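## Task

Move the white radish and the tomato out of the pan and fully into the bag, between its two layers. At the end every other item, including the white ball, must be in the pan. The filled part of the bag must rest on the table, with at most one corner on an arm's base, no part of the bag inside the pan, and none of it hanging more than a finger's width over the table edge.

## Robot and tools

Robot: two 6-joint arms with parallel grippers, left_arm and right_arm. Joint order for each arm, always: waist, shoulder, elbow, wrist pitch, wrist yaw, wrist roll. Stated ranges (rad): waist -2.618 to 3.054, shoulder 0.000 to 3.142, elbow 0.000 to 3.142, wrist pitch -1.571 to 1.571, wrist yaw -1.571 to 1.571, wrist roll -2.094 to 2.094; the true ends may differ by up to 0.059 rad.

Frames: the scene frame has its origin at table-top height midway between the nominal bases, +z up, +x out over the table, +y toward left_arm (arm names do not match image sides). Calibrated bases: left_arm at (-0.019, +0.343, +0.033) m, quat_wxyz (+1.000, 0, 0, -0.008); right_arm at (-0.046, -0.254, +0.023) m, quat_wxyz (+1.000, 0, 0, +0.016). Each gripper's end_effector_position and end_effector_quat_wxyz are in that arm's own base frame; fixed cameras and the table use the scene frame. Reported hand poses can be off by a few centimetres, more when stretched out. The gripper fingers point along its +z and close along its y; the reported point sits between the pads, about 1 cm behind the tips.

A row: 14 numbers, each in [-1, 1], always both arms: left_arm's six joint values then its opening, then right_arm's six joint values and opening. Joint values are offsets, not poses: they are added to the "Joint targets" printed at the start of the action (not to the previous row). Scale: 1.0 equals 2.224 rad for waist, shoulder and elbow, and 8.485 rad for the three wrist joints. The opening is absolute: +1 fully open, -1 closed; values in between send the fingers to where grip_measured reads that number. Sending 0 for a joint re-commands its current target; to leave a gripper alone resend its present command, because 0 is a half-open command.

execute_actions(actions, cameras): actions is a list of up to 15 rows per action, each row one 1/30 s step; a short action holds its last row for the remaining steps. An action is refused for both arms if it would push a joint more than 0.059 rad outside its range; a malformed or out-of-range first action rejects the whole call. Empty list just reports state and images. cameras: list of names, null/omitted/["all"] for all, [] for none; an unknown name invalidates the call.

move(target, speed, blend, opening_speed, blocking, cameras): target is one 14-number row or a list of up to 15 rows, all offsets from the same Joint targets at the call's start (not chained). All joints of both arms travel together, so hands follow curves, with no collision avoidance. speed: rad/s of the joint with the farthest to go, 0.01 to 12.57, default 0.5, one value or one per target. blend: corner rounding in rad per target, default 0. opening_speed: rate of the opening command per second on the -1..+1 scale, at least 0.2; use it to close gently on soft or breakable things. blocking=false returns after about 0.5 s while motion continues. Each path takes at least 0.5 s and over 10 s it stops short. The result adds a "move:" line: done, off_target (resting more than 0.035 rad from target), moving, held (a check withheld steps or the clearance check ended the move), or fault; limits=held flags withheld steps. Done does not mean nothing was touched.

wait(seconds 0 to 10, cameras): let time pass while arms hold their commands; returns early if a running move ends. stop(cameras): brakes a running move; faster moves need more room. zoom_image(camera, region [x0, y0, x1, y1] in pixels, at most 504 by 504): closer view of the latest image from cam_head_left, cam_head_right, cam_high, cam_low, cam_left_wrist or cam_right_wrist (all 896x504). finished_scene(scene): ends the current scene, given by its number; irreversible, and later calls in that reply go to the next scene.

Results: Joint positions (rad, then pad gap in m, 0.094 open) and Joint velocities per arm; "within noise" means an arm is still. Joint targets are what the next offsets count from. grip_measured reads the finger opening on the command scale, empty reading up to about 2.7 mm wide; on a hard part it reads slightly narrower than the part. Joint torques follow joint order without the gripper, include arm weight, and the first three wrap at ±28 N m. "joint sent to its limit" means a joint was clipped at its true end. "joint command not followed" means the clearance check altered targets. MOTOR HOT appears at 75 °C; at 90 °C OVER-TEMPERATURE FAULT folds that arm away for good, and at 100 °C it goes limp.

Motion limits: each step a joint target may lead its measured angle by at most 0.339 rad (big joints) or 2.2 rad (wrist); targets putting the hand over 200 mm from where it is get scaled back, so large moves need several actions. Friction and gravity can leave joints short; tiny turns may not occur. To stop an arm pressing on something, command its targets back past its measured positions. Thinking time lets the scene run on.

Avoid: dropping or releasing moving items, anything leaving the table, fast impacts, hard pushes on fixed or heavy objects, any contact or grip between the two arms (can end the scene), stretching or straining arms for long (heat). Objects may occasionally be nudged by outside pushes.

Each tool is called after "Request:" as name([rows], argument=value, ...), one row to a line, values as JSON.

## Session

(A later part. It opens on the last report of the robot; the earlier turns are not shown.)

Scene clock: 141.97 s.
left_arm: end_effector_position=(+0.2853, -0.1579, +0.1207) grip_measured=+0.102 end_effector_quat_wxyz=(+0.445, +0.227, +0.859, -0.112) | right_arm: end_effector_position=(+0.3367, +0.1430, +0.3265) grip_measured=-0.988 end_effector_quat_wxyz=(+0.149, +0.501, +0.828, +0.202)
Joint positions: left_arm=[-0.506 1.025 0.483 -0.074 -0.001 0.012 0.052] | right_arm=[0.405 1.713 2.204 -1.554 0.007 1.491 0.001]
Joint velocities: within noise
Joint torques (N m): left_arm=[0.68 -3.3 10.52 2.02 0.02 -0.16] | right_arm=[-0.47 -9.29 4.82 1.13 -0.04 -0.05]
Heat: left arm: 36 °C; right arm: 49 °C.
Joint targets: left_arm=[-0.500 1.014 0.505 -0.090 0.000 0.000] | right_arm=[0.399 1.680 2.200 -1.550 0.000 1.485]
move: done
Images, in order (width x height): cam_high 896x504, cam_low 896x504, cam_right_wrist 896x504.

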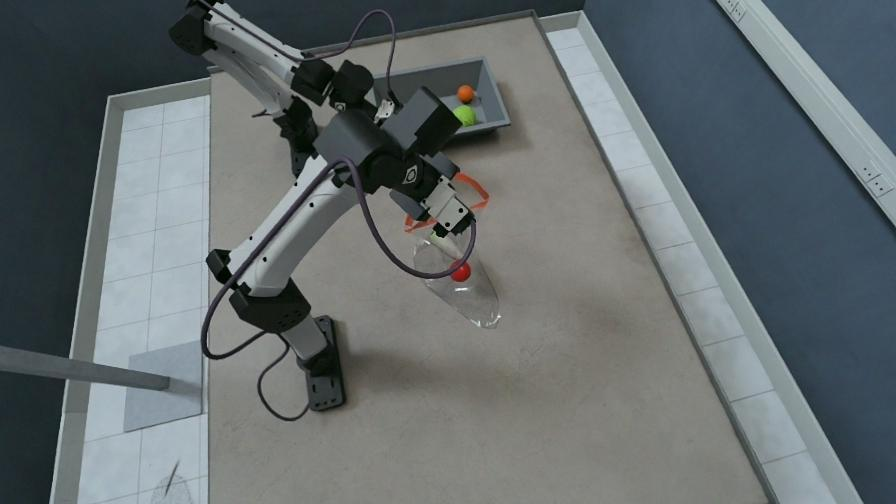

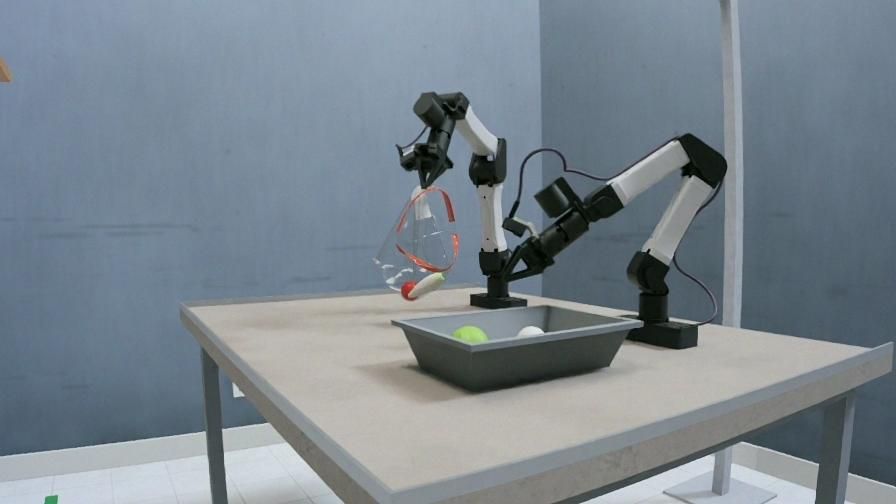

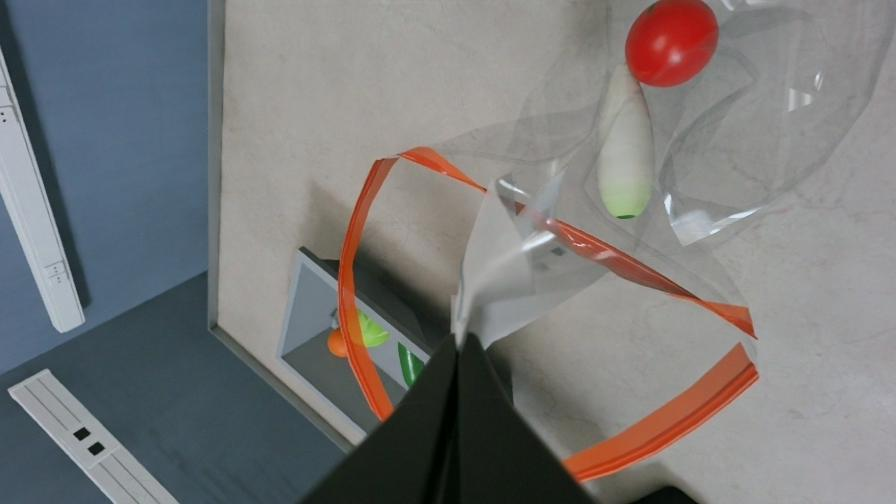

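Request:
move([
  [0,0,0,0,0,0,0.1,-0.031,0.0382,-0.1844,0.0354,0,0,-1],
  [0,0,0,0,0,0,0.1,0.0005,0.0944,-0.3013,0.0639,0,0,-1],
  [0,0,0,0,0,0,0.1,0.0544,0.1641,-0.3237,0.0766,0,0,-1],
], speed=[0.25,0.2,0.12], blend=[0.05,0.03,0], cameras=["cam_right_wrist","cam_high","cam_low"])

Request:
zoom_image(camera="cam_high", region=[350, 120, 600, 340])

Request:
zoom_image(camera="cam_low", region=[330, 120, 580, 340])

Scene clock: 148.00 s.
left_arm: end_effector_position=(+0.2853, -0.1579, +0.1207) grip_measured=+0.102 end_effector_quat_wxyz=(+0.445, +0.227, +0.859, -0.112) | right_arm: end_effector_position=(+0.3530, +0.1991, +0.0270) grip_measured=-0.987 end_effector_quat_wxyz=(+0.033, +0.468, +0.882, +0.045)
Joint positions: left_arm=[-0.506 1.025 0.483 -0.074 -0.001 0.012 0.052] | right_arm=[0.516 2.032 1.483 -0.911 0.006 1.491 0.001]
Joint velocities: within noise
Joint torques (N m): left_arm=[0.66 -3.32 10.52 2.02 0.01 -0.16] | right_arm=[0.42 -8.54 5.61 0.57 -0.04 -0.02]
Heat: left arm: 37 °C; right arm: 48 °C.
Joint targets: left_arm=[-0.500 1.014 0.505 -0.090 0.000 0.000] | right_arm=[0.521 2.045 1.480 -0.900 0.000 1.485]
move: done
Images, in order (width x height): cam_high 896x504, cam_low 896x504, cam_right_wrist 896x504.

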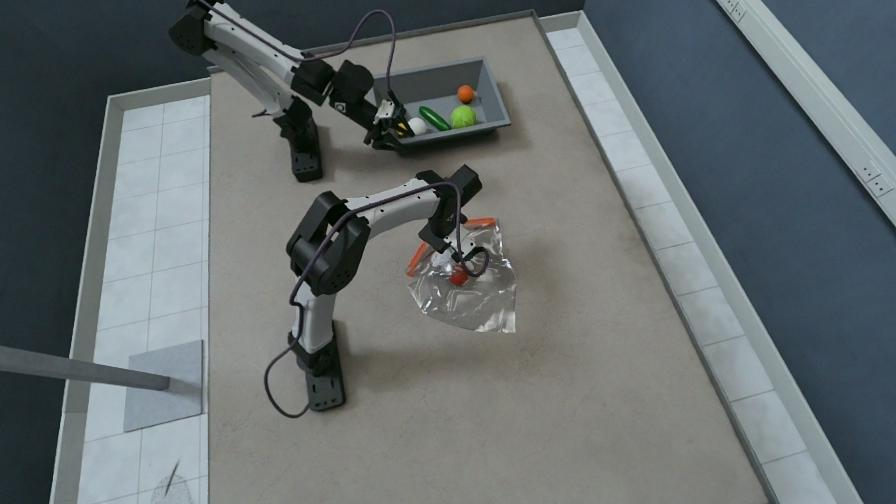

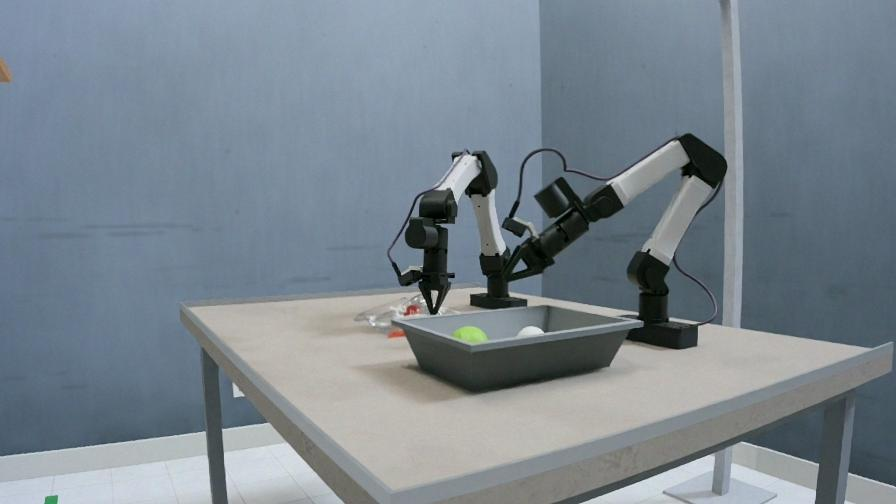

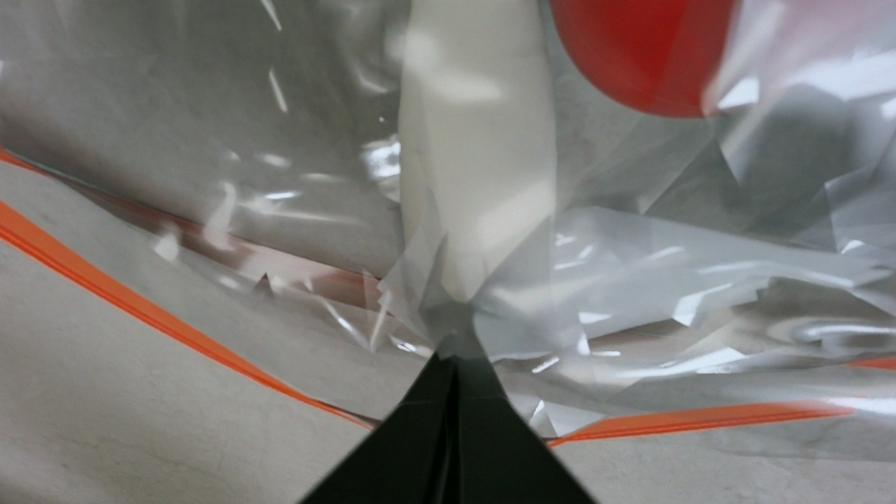

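Scaled by 2.016 from the camera's 896x504 image, which has a finer 1280x720 frame.

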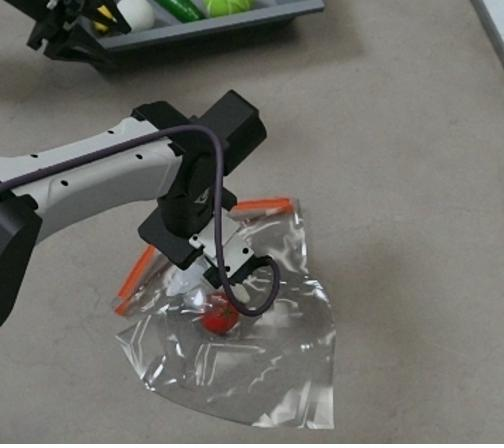

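Scaled by 2.016 from the camera's 896x504 image, which has a finer 1280x720 frame.

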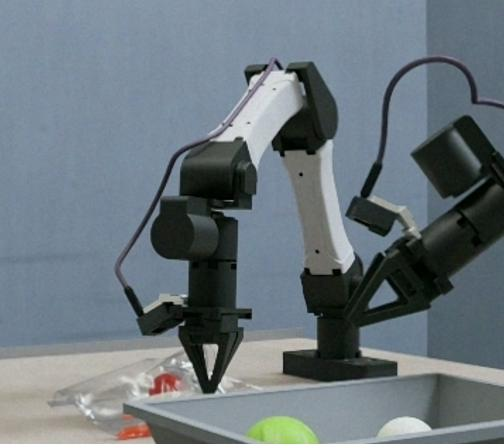

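Request:
move(target=[0,0,0,0,0,0,0.1,0.05,0,0,0,0,0,-1], speed=0.12, cameras=["cam_right_wrist","cam_high"])

Request:
zoom_image(camera="cam_right_wrist", region=[300, 100, 700, 400])

Scene clock: 149.47 s.
left_arm: end_effector_position=(+0.2853, -0.1579, +0.1207) grip_measured=+0.102 end_effector_quat_wxyz=(+0.445, +0.227, +0.859, -0.112) | right_arm: end_effector_position=(+0.3288, +0.2372, +0.0270) grip_measured=-0.988 end_effector_quat_wxyz=(+0.030, +0.418, +0.907, +0.047)
Joint positions: left_arm=[-0.506 1.025 0.483 -0.074 -0.001 0.012 0.052] | right_arm=[0.628 2.032 1.483 -0.91 0.006 1.491 0.001]
Joint velocities: within noise
Joint torques (N m): left_arm=[0.75 -3.29 10.56 2.02 0 -0.15] | right_arm=[0.65 -8.51 5.59 0.52 -0.04 -0.02]
Heat: left arm: 37 °C; right arm: 47 °C.
Joint targets: left_arm=[-0.500 1.014 0.505 -0.090 0.000 0.000] | right_arm=[0.632 2.045 1.480 -0.900 0.000 1.485]
move: done
Images, in order (width x height): cam_high 896x504, cam_right_wrist 896x504.

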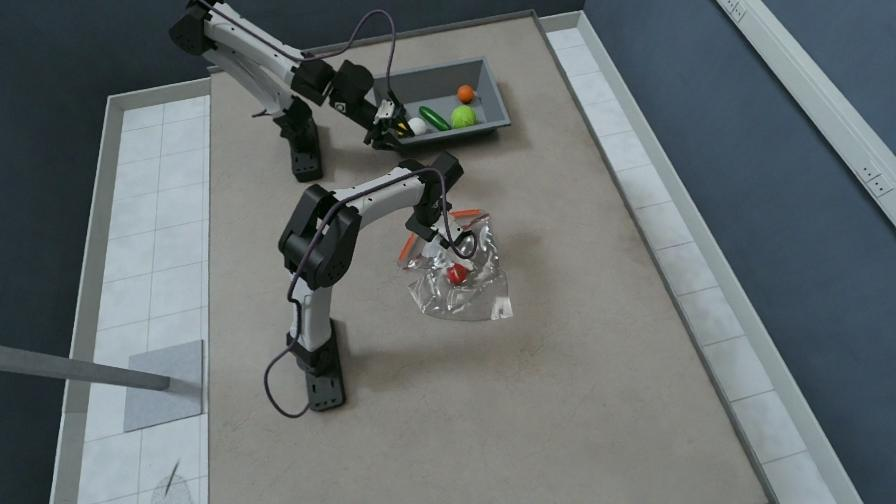

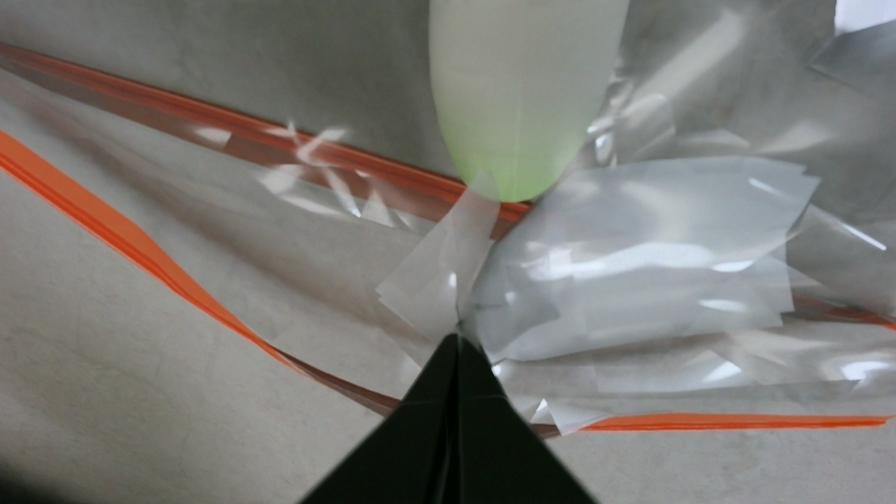

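Scaled by 1.260 from the camera's 896x504 image, which has a finer 1280x720 frame.

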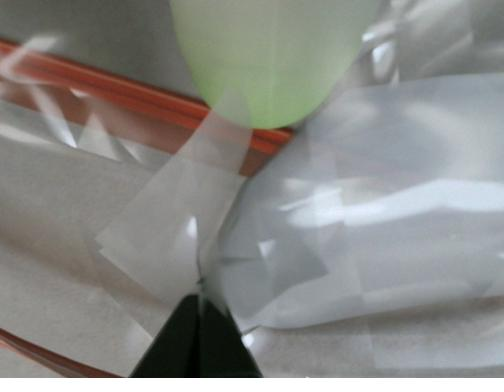

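Request:
move(target=[-0.1709,0.3143,-0.0769,0.1149,0,0.165,-0.5,0,-0.0405,0.0562,-0.02,0,0,-1], speed=0.5, cameras=["cam_left_wrist","cam_right_wrist","cam_low"])

Request:
zoom_image(camera="cam_low", region=[330, 180, 580, 400])

Scene clock: 155.00 s.
left_arm: end_effector_position=(+0.2471, -0.2951, +0.0344) grip_measured=-0.498 end_effector_quat_wxyz=(+0.503, +0.773, +0.364, +0.132) | right_arm: end_effector_position=(+0.3235, +0.2333, +0.0587) grip_measured=-0.988 end_effector_quat_wxyz=(+0.022, +0.418, +0.907, +0.033)
Joint positions: left_arm=[-0.874 1.701 0.343 0.88 -0.001 1.387 0.024] | right_arm=[0.628 2.006 1.578 -1.063 0.006 1.491 0.001]
Joint velocities: within noise
Joint torques (N m): left_arm=[-0.21 -4.57 4.08 2.31 0.04 0.04] | right_arm=[0.43 -14.05 8.55 0.32 -0.04 -0.02]
Heat: left arm: 37 °C; right arm: 47 °C.
Joint targets: left_arm=[-0.880 1.714 0.334 0.885 0.000 1.400] | right_arm=[0.632 1.955 1.605 -1.070 0.000 1.485]
move: off_target (right_arm); right_arm: the shoulder is farthest, 0.051 rad from its target
Images, in order (width x height): cam_low 896x504, cam_left_wrist 896x504, cam_right_wrist 896x504.

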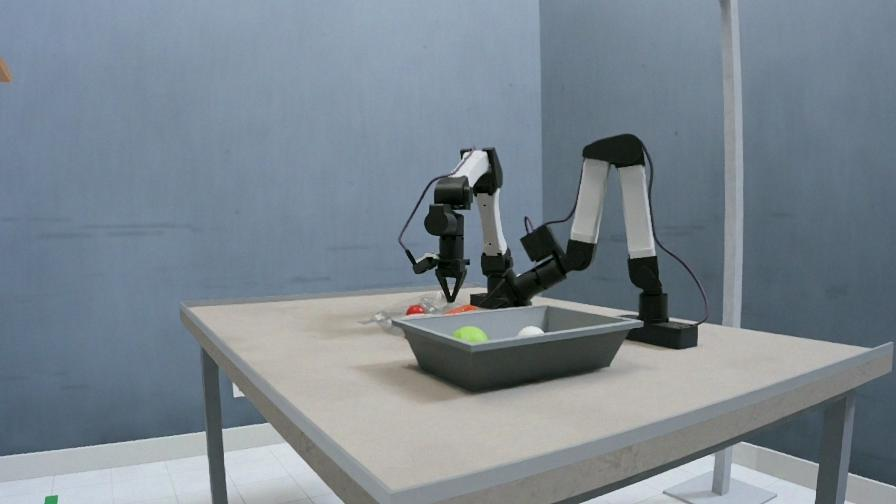

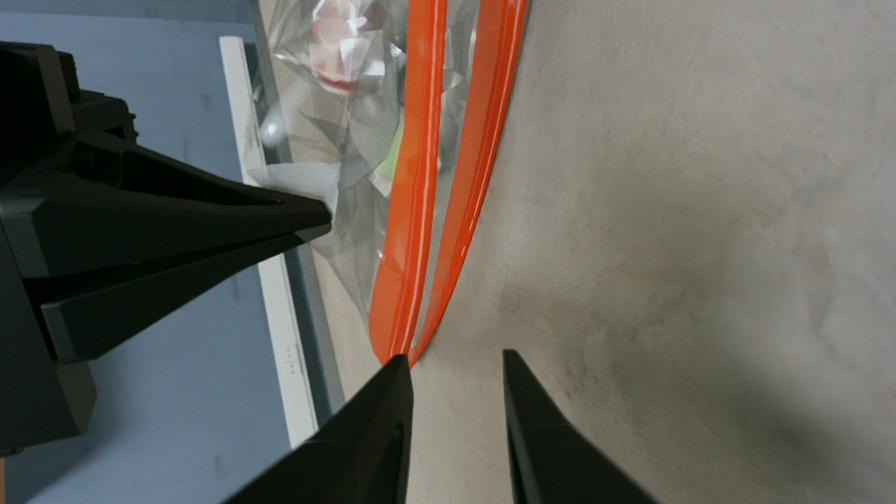

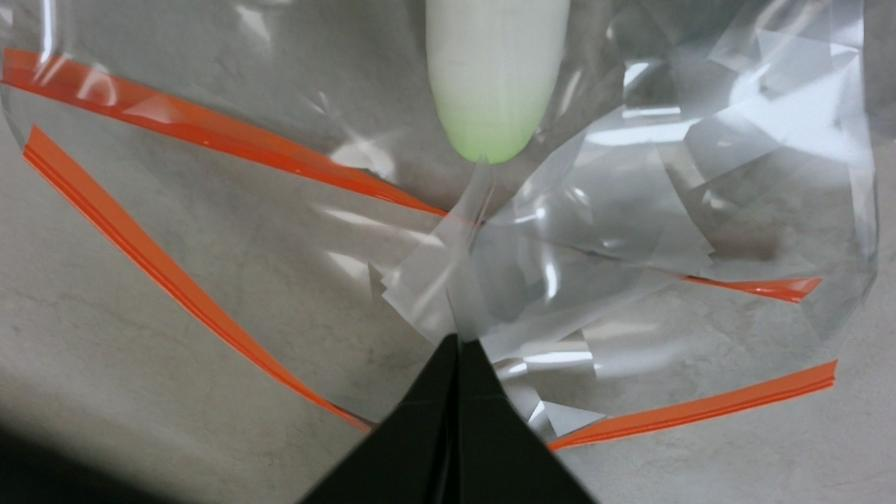

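Scaled by 2.016 from the camera's 896x504 image, which has a finer 1280x720 frame.

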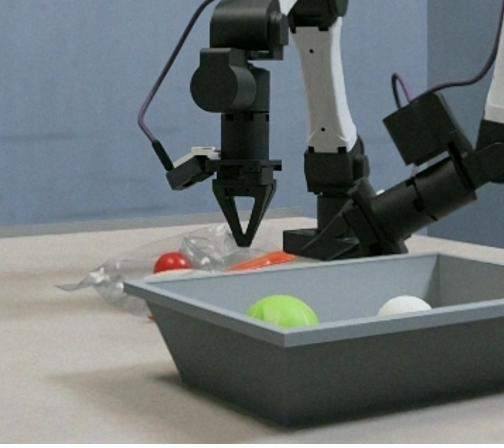

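Request:
move(target=[0,0,0,0,0,0,-0.5,0,-0.0427,0.0202,-0.0082,0,0,-1], speed=0.2, cameras=["cam_left_wrist","cam_right_wrist"])

Scene clock: 156.40 s.
left_arm: end_effector_position=(+0.2471, -0.2951, +0.0345) grip_measured=-0.498 end_effector_quat_wxyz=(+0.503, +0.773, +0.364, +0.132) | right_arm: end_effector_position=(+0.3224, +0.2325, +0.1098) grip_measured=-0.988 end_effector_quat_wxyz=(+0.042, +0.417, +0.905, +0.069)
Joint positions: left_arm=[-0.874 1.701 0.343 0.88 -0.001 1.388 0.024] | right_arm=[0.628 1.9 1.625 -1.134 0.006 1.491 0.001]
Joint velocities: within noise
Joint torques (N m): left_arm=[-0.2 -4.55 4.07 2.33 0.04 0.01] | right_arm=[0.43 -12.52 8.54 0.47 -0.04 -0.03]
Heat: left arm: 37 °C; right arm: 48 °C.
Joint targets: left_arm=[-0.880 1.714 0.334 0.885 0.000 1.400] | right_arm=[0.632 1.860 1.650 -1.139 0.000 1.485]
move: off_target (right_arm); right_arm: the shoulder is farthest, 0.040 rad from its target
Images, in order (width x height): cam_left_wrist 896x504, cam_right_wrist 896x504.

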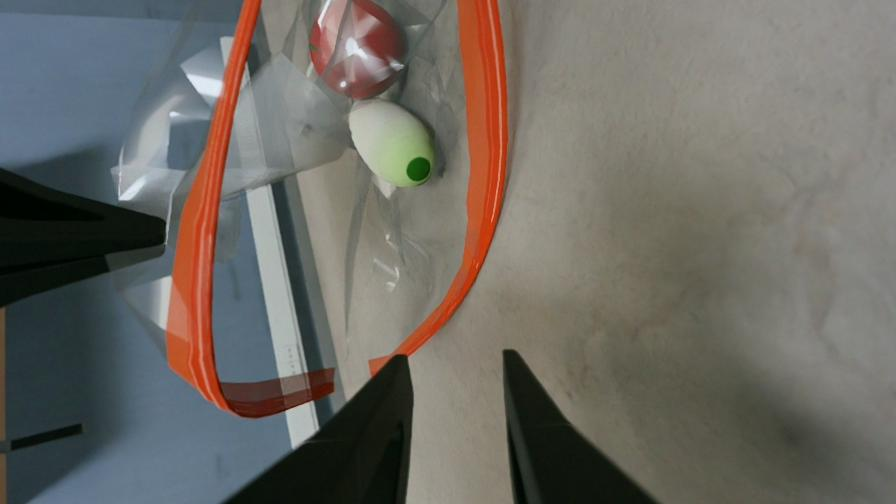

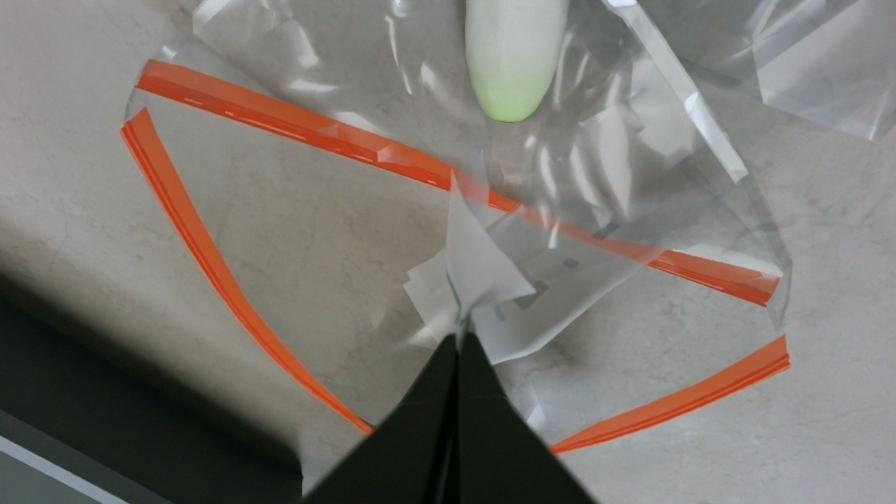

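Request:
move(target=[-0.0045,0.1596,0.0863,0.0338,0,0,-1,0,0,0,0,0,0,-1], speed=0.3, cameras=["cam_left_wrist","cam_right_wrist"])

Scene clock: 159.87 s.
left_arm: end_effector_position=(+0.2801, -0.3401, +0.0139) grip_measured=-0.985 end_effector_quat_wxyz=(+0.545, +0.749, +0.349, +0.141) | right_arm: end_effector_position=(+0.3222, +0.2324, +0.1097) grip_measured=-0.988 end_effector_quat_wxyz=(+0.042, +0.417, +0.905, +0.069)
Joint positions: left_arm=[-0.882 2.052 0.512 1.167 -0.001 1.388 0.001] | right_arm=[0.628 1.9 1.625 -1.135 0.006 1.491 0.001]
Joint velocities: left_arm=[-0.007 0.007 0.002 0.007 -0.037 -0.154 0] | right_arm=[within noise]
Joint torques (N m): left_arm=[-0.34 -6.42 5.22 2.42 0.04 0.01] | right_arm=[0.43 -12.53 8.55 0.46 -0.03 -0.02]
Heat: left arm: 36 °C; right arm: 49 °C.
Joint targets: left_arm=[-0.890 2.069 0.526 1.172 0.000 1.400] | right_arm=[0.632 1.860 1.650 -1.139 0.000 1.485]
move: off_target (right_arm); right_arm: the shoulder is farthest, 0.040 rad from its target
Images, in order (width x height): cam_left_wrist 896x504, cam_right_wrist 896x504.

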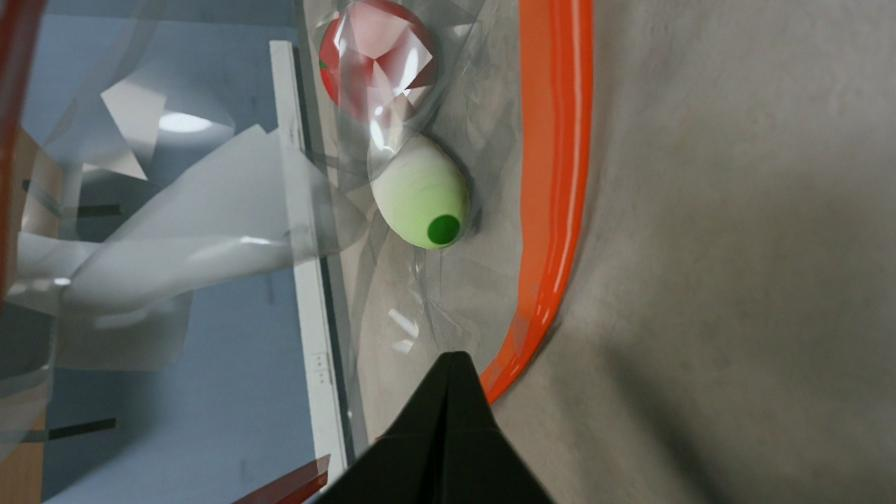

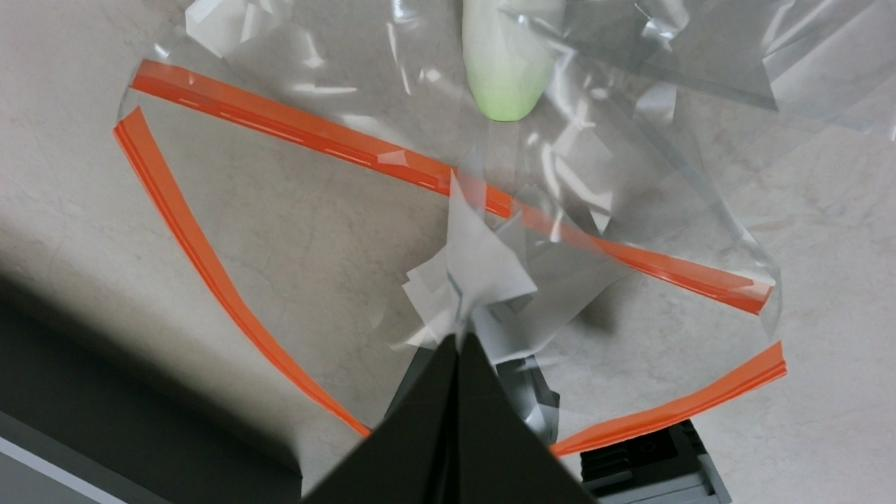

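Request:
move(target=[-0.0045,0.0877,0.1736,-0.0226,0,0,-1,0,0,0,0,0,0,-1], speed=0.2, cameras=["cam_left_wrist","cam_right_wrist"])

Scene clock: 162.63 s.
left_arm: end_effector_position=(+0.3324, -0.4128, +0.0101) grip_measured=-0.985 end_effector_quat_wxyz=(+0.557, +0.744, +0.342, +0.141) | right_arm: end_effector_position=(+0.3222, +0.2324, +0.1097) grip_measured=-0.988 end_effector_quat_wxyz=(+0.042, +0.417, +0.905, +0.069)
Joint positions: left_arm=[-0.893 2.242 0.894 1.001 -0.001 1.388 0.001] | right_arm=[0.628 1.9 1.625 -1.135 0.006 1.491 0.001]
Joint velocities: within noise
Joint torques (N m): left_arm=[-0.25 -8.47 6.86 2.12 0.04 0.01] | right_arm=[0.46 -12.52 8.53 0.46 -0.04 -0.03]
Heat: left arm: 36 °C; right arm: 50 °C.
Joint targets: left_arm=[-0.900 2.264 0.913 0.980 0.000 1.400] | right_arm=[0.632 1.860 1.650 -1.139 0.000 1.485]
move: off_target (right_arm); right_arm: the shoulder is farthest, 0.040 rad from its target
Images, in order (width x height): cam_left_wrist 896x504, cam_right_wrist 896x504.

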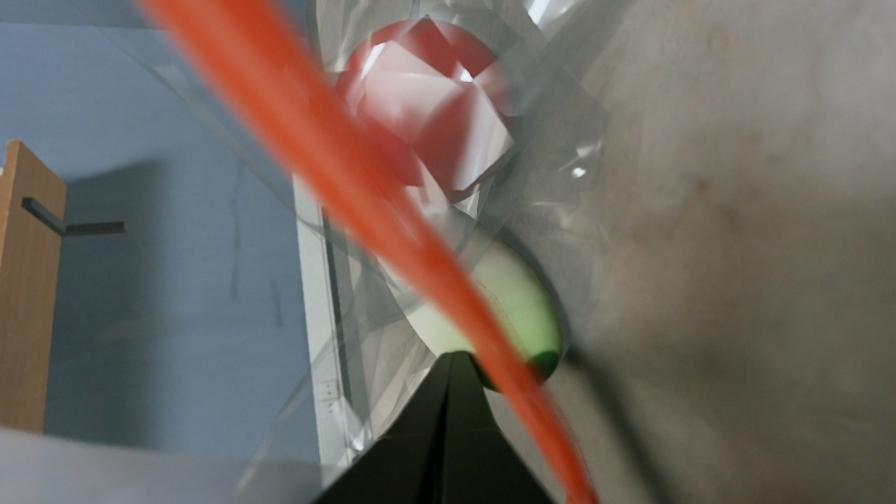

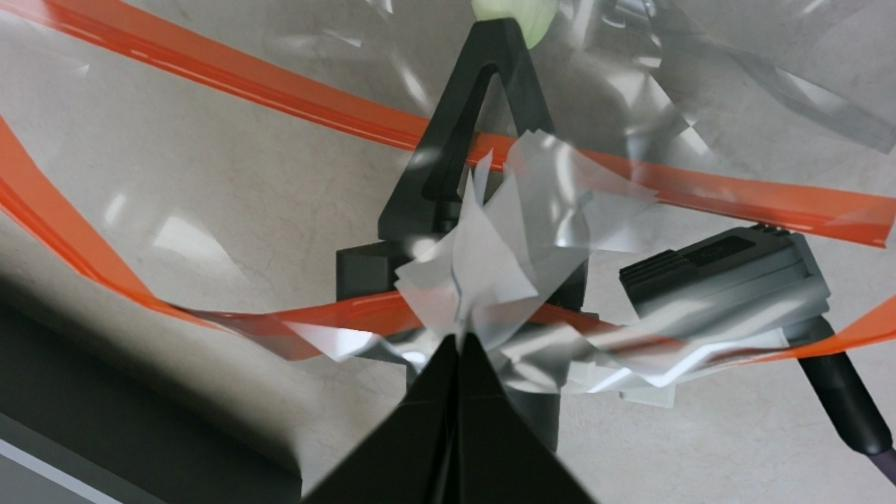

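Request:
move([
  [0,0,0,0,0,0,-1,0,-0.0207,0.0427,-0.0095,0,0,-1],
  [0,0.0265,0.0517,-0.0067,0,0,-1,0,-0.0207,0.0427,-0.0095,0,0,-1],
], speed=0.15, cameras=["cam_left_wrist","cam_right_wrist"])

Scene clock: 164.77 s.
left_arm: end_effector_position=(+0.3437, -0.4269, +0.0126) grip_measured=-0.985 end_effector_quat_wxyz=(+0.563, +0.740, +0.340, +0.143) | right_arm: end_effector_position=(+0.3233, +0.2332, +0.1502) grip_measured=-0.988 end_effector_quat_wxyz=(+0.056, +0.416, +0.903, +0.093)
Joint positions: left_arm=[-0.893 2.278 0.972 0.974 -0.001 1.388 0.001] | right_arm=[0.628 1.857 1.718 -1.216 0.006 1.491 0.001]
Joint velocities: within noise
Joint torques (N m): left_arm=[0.23 -10.63 5.19 2.37 0.04 -0.1] | right_arm=[0.44 -12.41 8.79 0.56 -0.04 -0.03]
Heat: left arm: 36 °C; right arm: 50 °C.
Joint targets: left_arm=[-0.893 2.277 0.971 0.973 -0.001 1.388] | right_arm=[0.632 1.814 1.745 -1.220 0.000 1.485]
move: held (left_arm; a check stopped the path), off_target (right_arm); path passed 1 of 2 targets; limits=held; left_arm: the elbow is farthest, 0.056 rad from its target; right_arm: the shoulder is farthest, 0.043 rad from its target
joint command not followed: on one or more control steps a check withheld the commanded joint targets of the left arm, and it was not sent them on those steps.
cause: the commanded joint targets, or the way to them, would bring a part of the robot too close to another arm (this arm's wrist (the part past the wrist pitch) and the right arm's fingers).
Images, in order (width x height): cam_left_wrist 896x504, cam_right_wrist 896x504.

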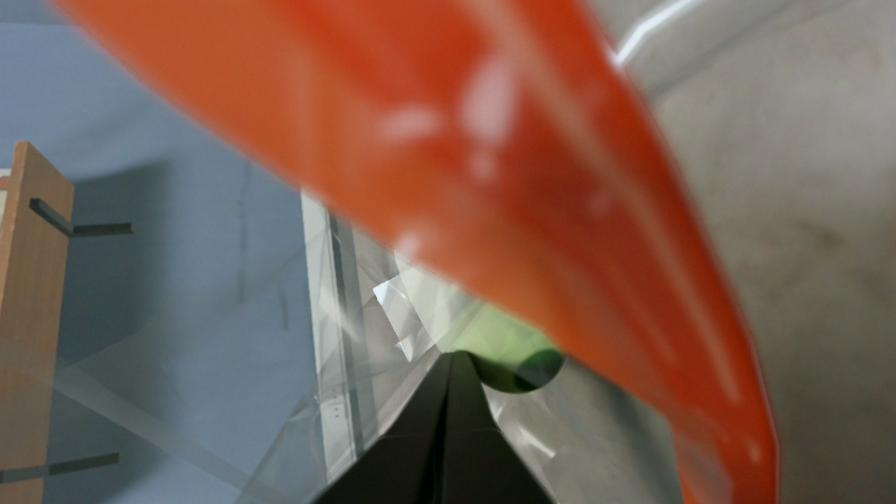

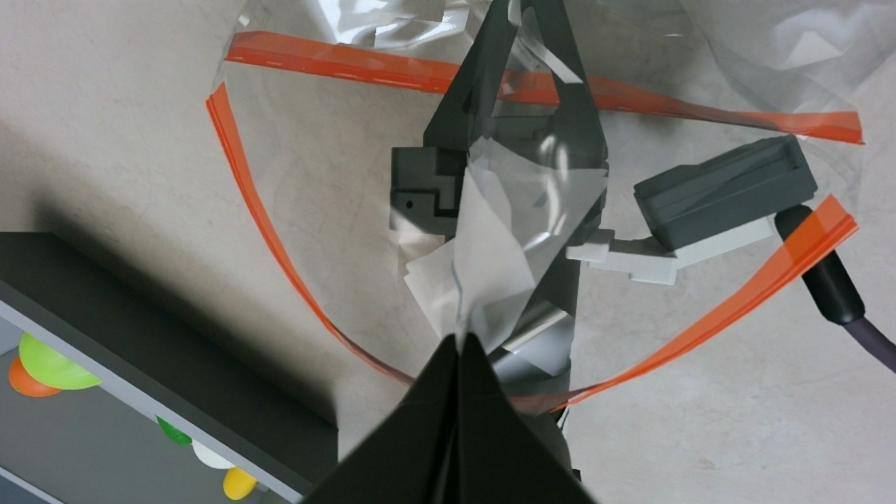

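Request:
move([
  [0,-0.0935,-0.2001,0.0235,0,0,-1,0,0,0,0,0,0,-1],
  [0,-0.2531,-0.2864,-0.0104,0,0,-1,0,0,0,0,0,0,-1],
  [0.1767,-0.5679,-0.2095,-0.1253,0,-0.1636,-1,0,0,0,0,0,0,-1],
], speed=[0.4,0.5,1.0], blend=[0.05,0.05,0], cameras=["cam_right_wrist","cam_low"])

Request:
zoom_image(camera="cam_low", region=[330, 180, 580, 400])

Scene clock: 169.43 s.
left_arm: end_effector_position=(+0.2855, -0.1581, +0.1219) grip_measured=-0.985 end_effector_quat_wxyz=(+0.447, +0.228, +0.858, -0.112) | right_arm: end_effector_position=(+0.3232, +0.2331, +0.1501) grip_measured=-0.988 end_effector_quat_wxyz=(+0.055, +0.416, +0.903, +0.092)
Joint positions: left_arm=[-0.506 1.022 0.483 -0.073 -0.001 0.014 0.001] | right_arm=[0.628 1.857 1.718 -1.217 0.006 1.491 0.001]
Joint velocities: within noise
Joint torques (N m): left_arm=[0.65 -3.14 10.35 2.01 0.01 -0.15] | right_arm=[0.44 -12.41 8.8 0.57 -0.04 -0.03]
Heat: left arm: 36 °C; right arm: 51 °C.
Joint targets: left_arm=[-0.500 1.014 0.504 -0.090 -0.001 0.001] | right_arm=[0.632 1.814 1.745 -1.220 0.000 1.485]
move: off_target (right_arm); right_arm: the shoulder is farthest, 0.043 rad from its target
Images, in order (width x height): cam_low 896x504, cam_right_wrist 896x504.

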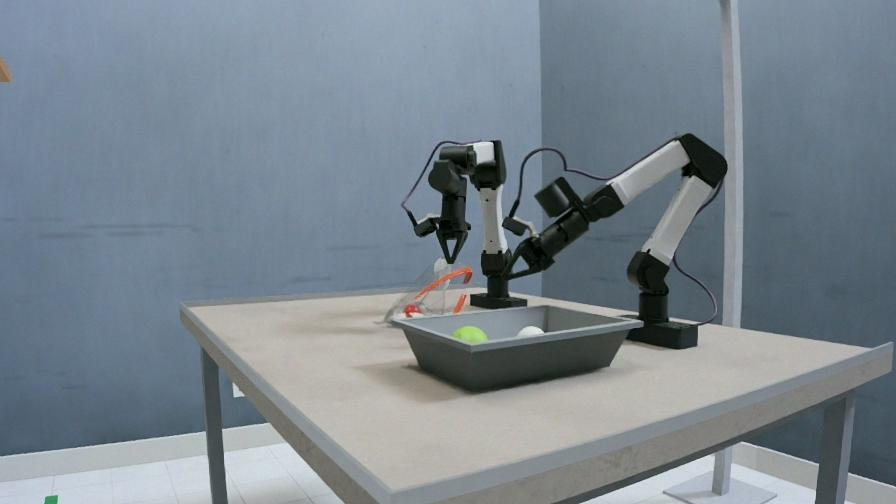

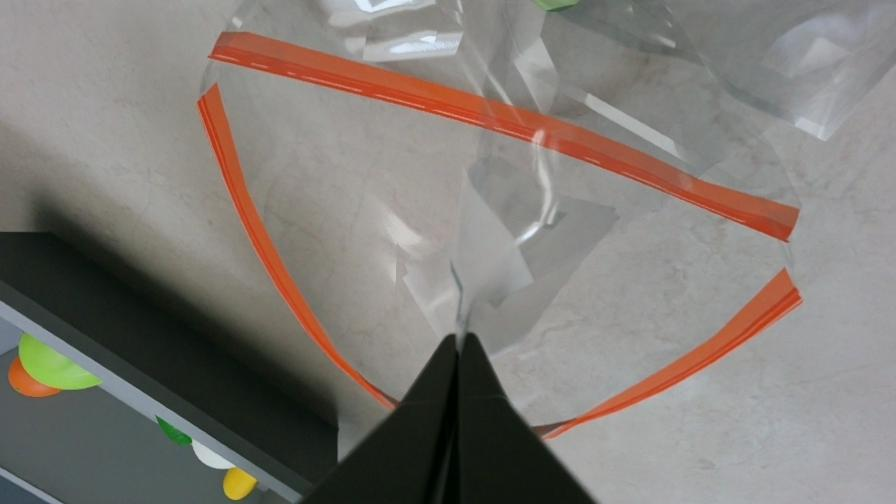

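Scaled by 2.016 from the camera's 896x504 image, which has a finer 1280x720 frame.

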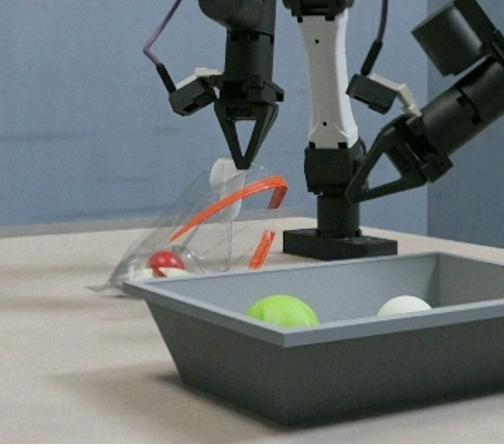

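Request:
move(target=[0,0,0,0,0,0,-1,0,0.1039,-0.1192,0.0377,0,0,-1], speed=0.15, cameras=["cam_right_wrist","cam_low","cam_high"])

Request:
zoom_image(camera="cam_high", region=[350, 120, 600, 340])

Scene clock: 172.50 s.
left_arm: end_effector_position=(+0.2854, -0.1580, +0.1218) grip_measured=-0.985 end_effector_quat_wxyz=(+0.447, +0.227, +0.858, -0.112) | right_arm: end_effector_position=(+0.3282, +0.2367, +0.0261) grip_measured=-0.988 end_effector_quat_wxyz=(+0.029, +0.418, +0.907, +0.046)
Joint positions: left_arm=[-0.506 1.022 0.483 -0.074 -0.001 0.012 0.001] | right_arm=[0.628 2.033 1.482 -0.911 0.006 1.491 0.001]
Joint velocities: within noise
Joint torques (N m): left_arm=[0.7 -3.15 10.37 2.02 0.01 -0.16] | right_arm=[0.42 -8.66 5.7 0.53 -0.03 -0.02]
Heat: left arm: 36 °C; right arm: 50 °C.
Joint targets: left_arm=[-0.500 1.014 0.504 -0.090 -0.001 0.000] | right_arm=[0.632 2.045 1.480 -0.900 0.000 1.485]
move: done
Images, in order (width x height): cam_high 896x504, cam_low 896x504, cam_right_wrist 896x504.

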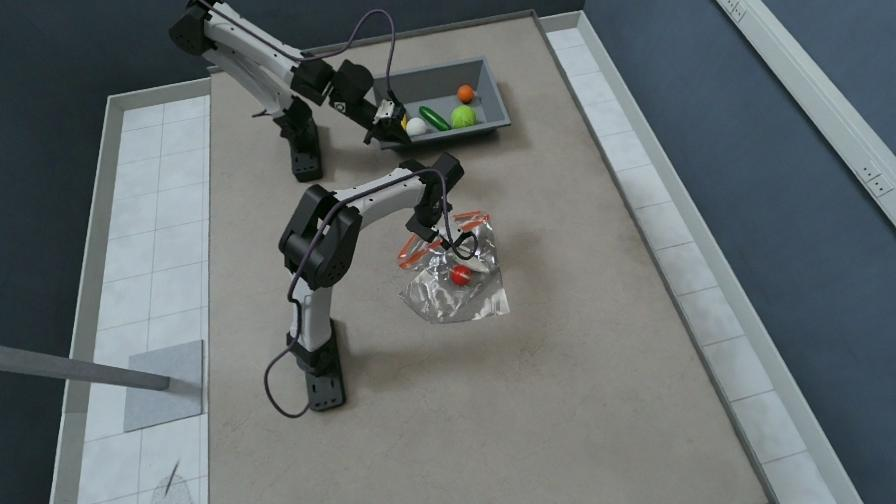

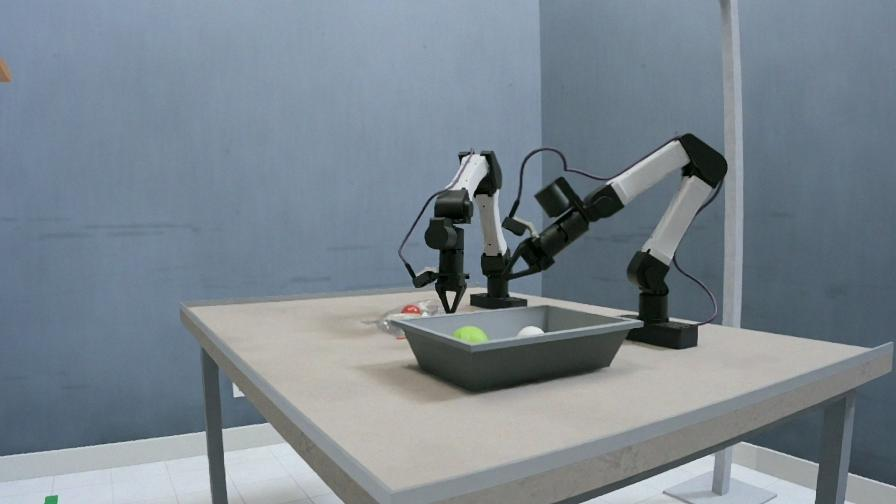

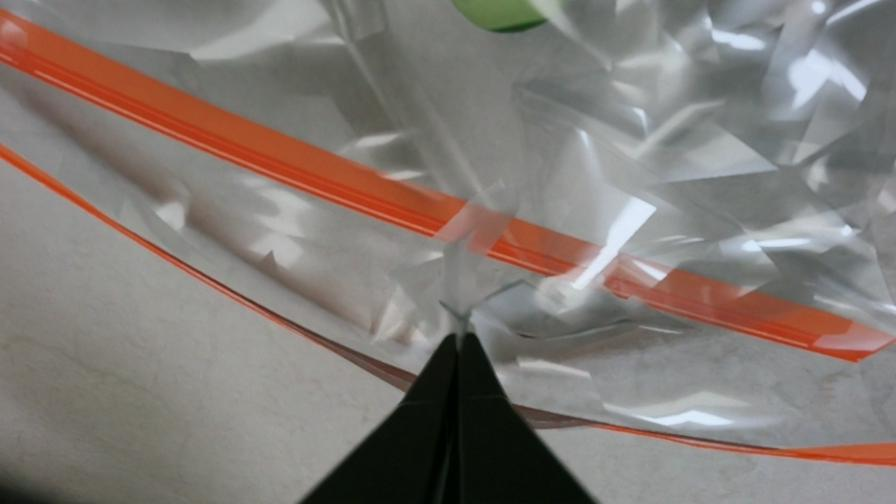

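Scaled by 2.016 from the camera's 896x504 image, which has a finer 1280x720 frame.

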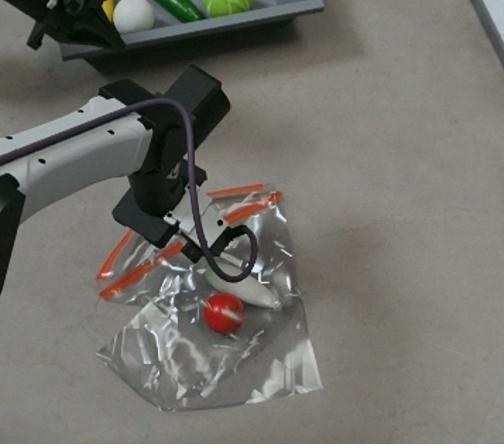

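Request:
move([
  [0,0,0,0,0,0,-1,0,0.0202,0,0,0,0,-1],
  [0,0,0,0,0,0,-1,0,0.0202,0,0,0,0,-0.3],
], speed=0.1, opening_speed=0.6, cameras=["cam_right_wrist"])

Scene clock: 175.00 s.
left_arm: end_effector_position=(+0.2854, -0.1580, +0.1218) grip_measured=-0.985 end_effector_quat_wxyz=(+0.447, +0.227, +0.858, -0.112) | right_arm: end_effector_position=(+0.3253, +0.2346, +0.0099) grip_measured=-0.301 end_effector_quat_wxyz=(+0.019, +0.418, +0.908, +0.028)
Joint positions: left_arm=[-0.506 1.022 0.483 -0.074 -0.001 0.012 0.001] | right_arm=[0.628 2.075 1.482 -0.91 0.006 1.491 0.033]
Joint velocities: within noise
Joint torques (N m): left_arm=[0.7 -3.1 10.41 2.03 0 -0.17] | right_arm=[0.44 -8.64 5.53 0.43 -0.03 -0.02]
Heat: left arm: 36 °C; right arm: 49 °C.
Joint targets: left_arm=[-0.500 1.014 0.504 -0.090 -0.001 0.000] | right_arm=[0.632 2.090 1.480 -0.900 0.000 1.485]
move: done
Images, in order (width x height): cam_right_wrist 896x504.

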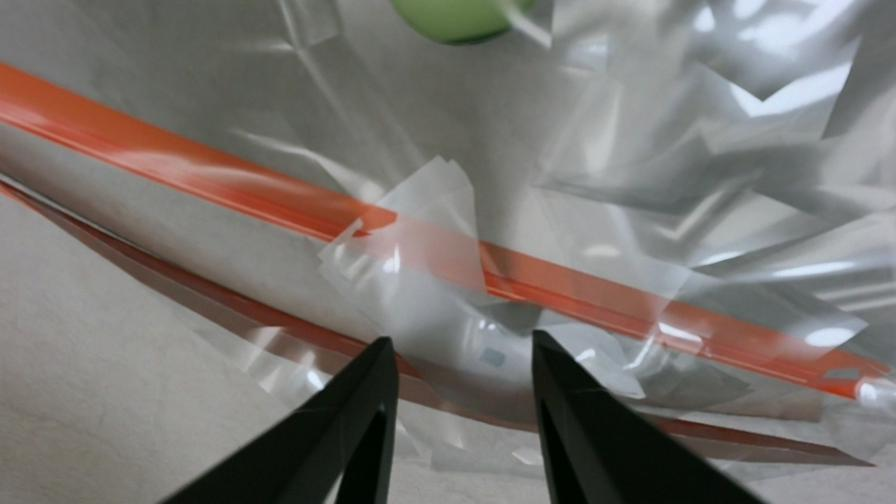

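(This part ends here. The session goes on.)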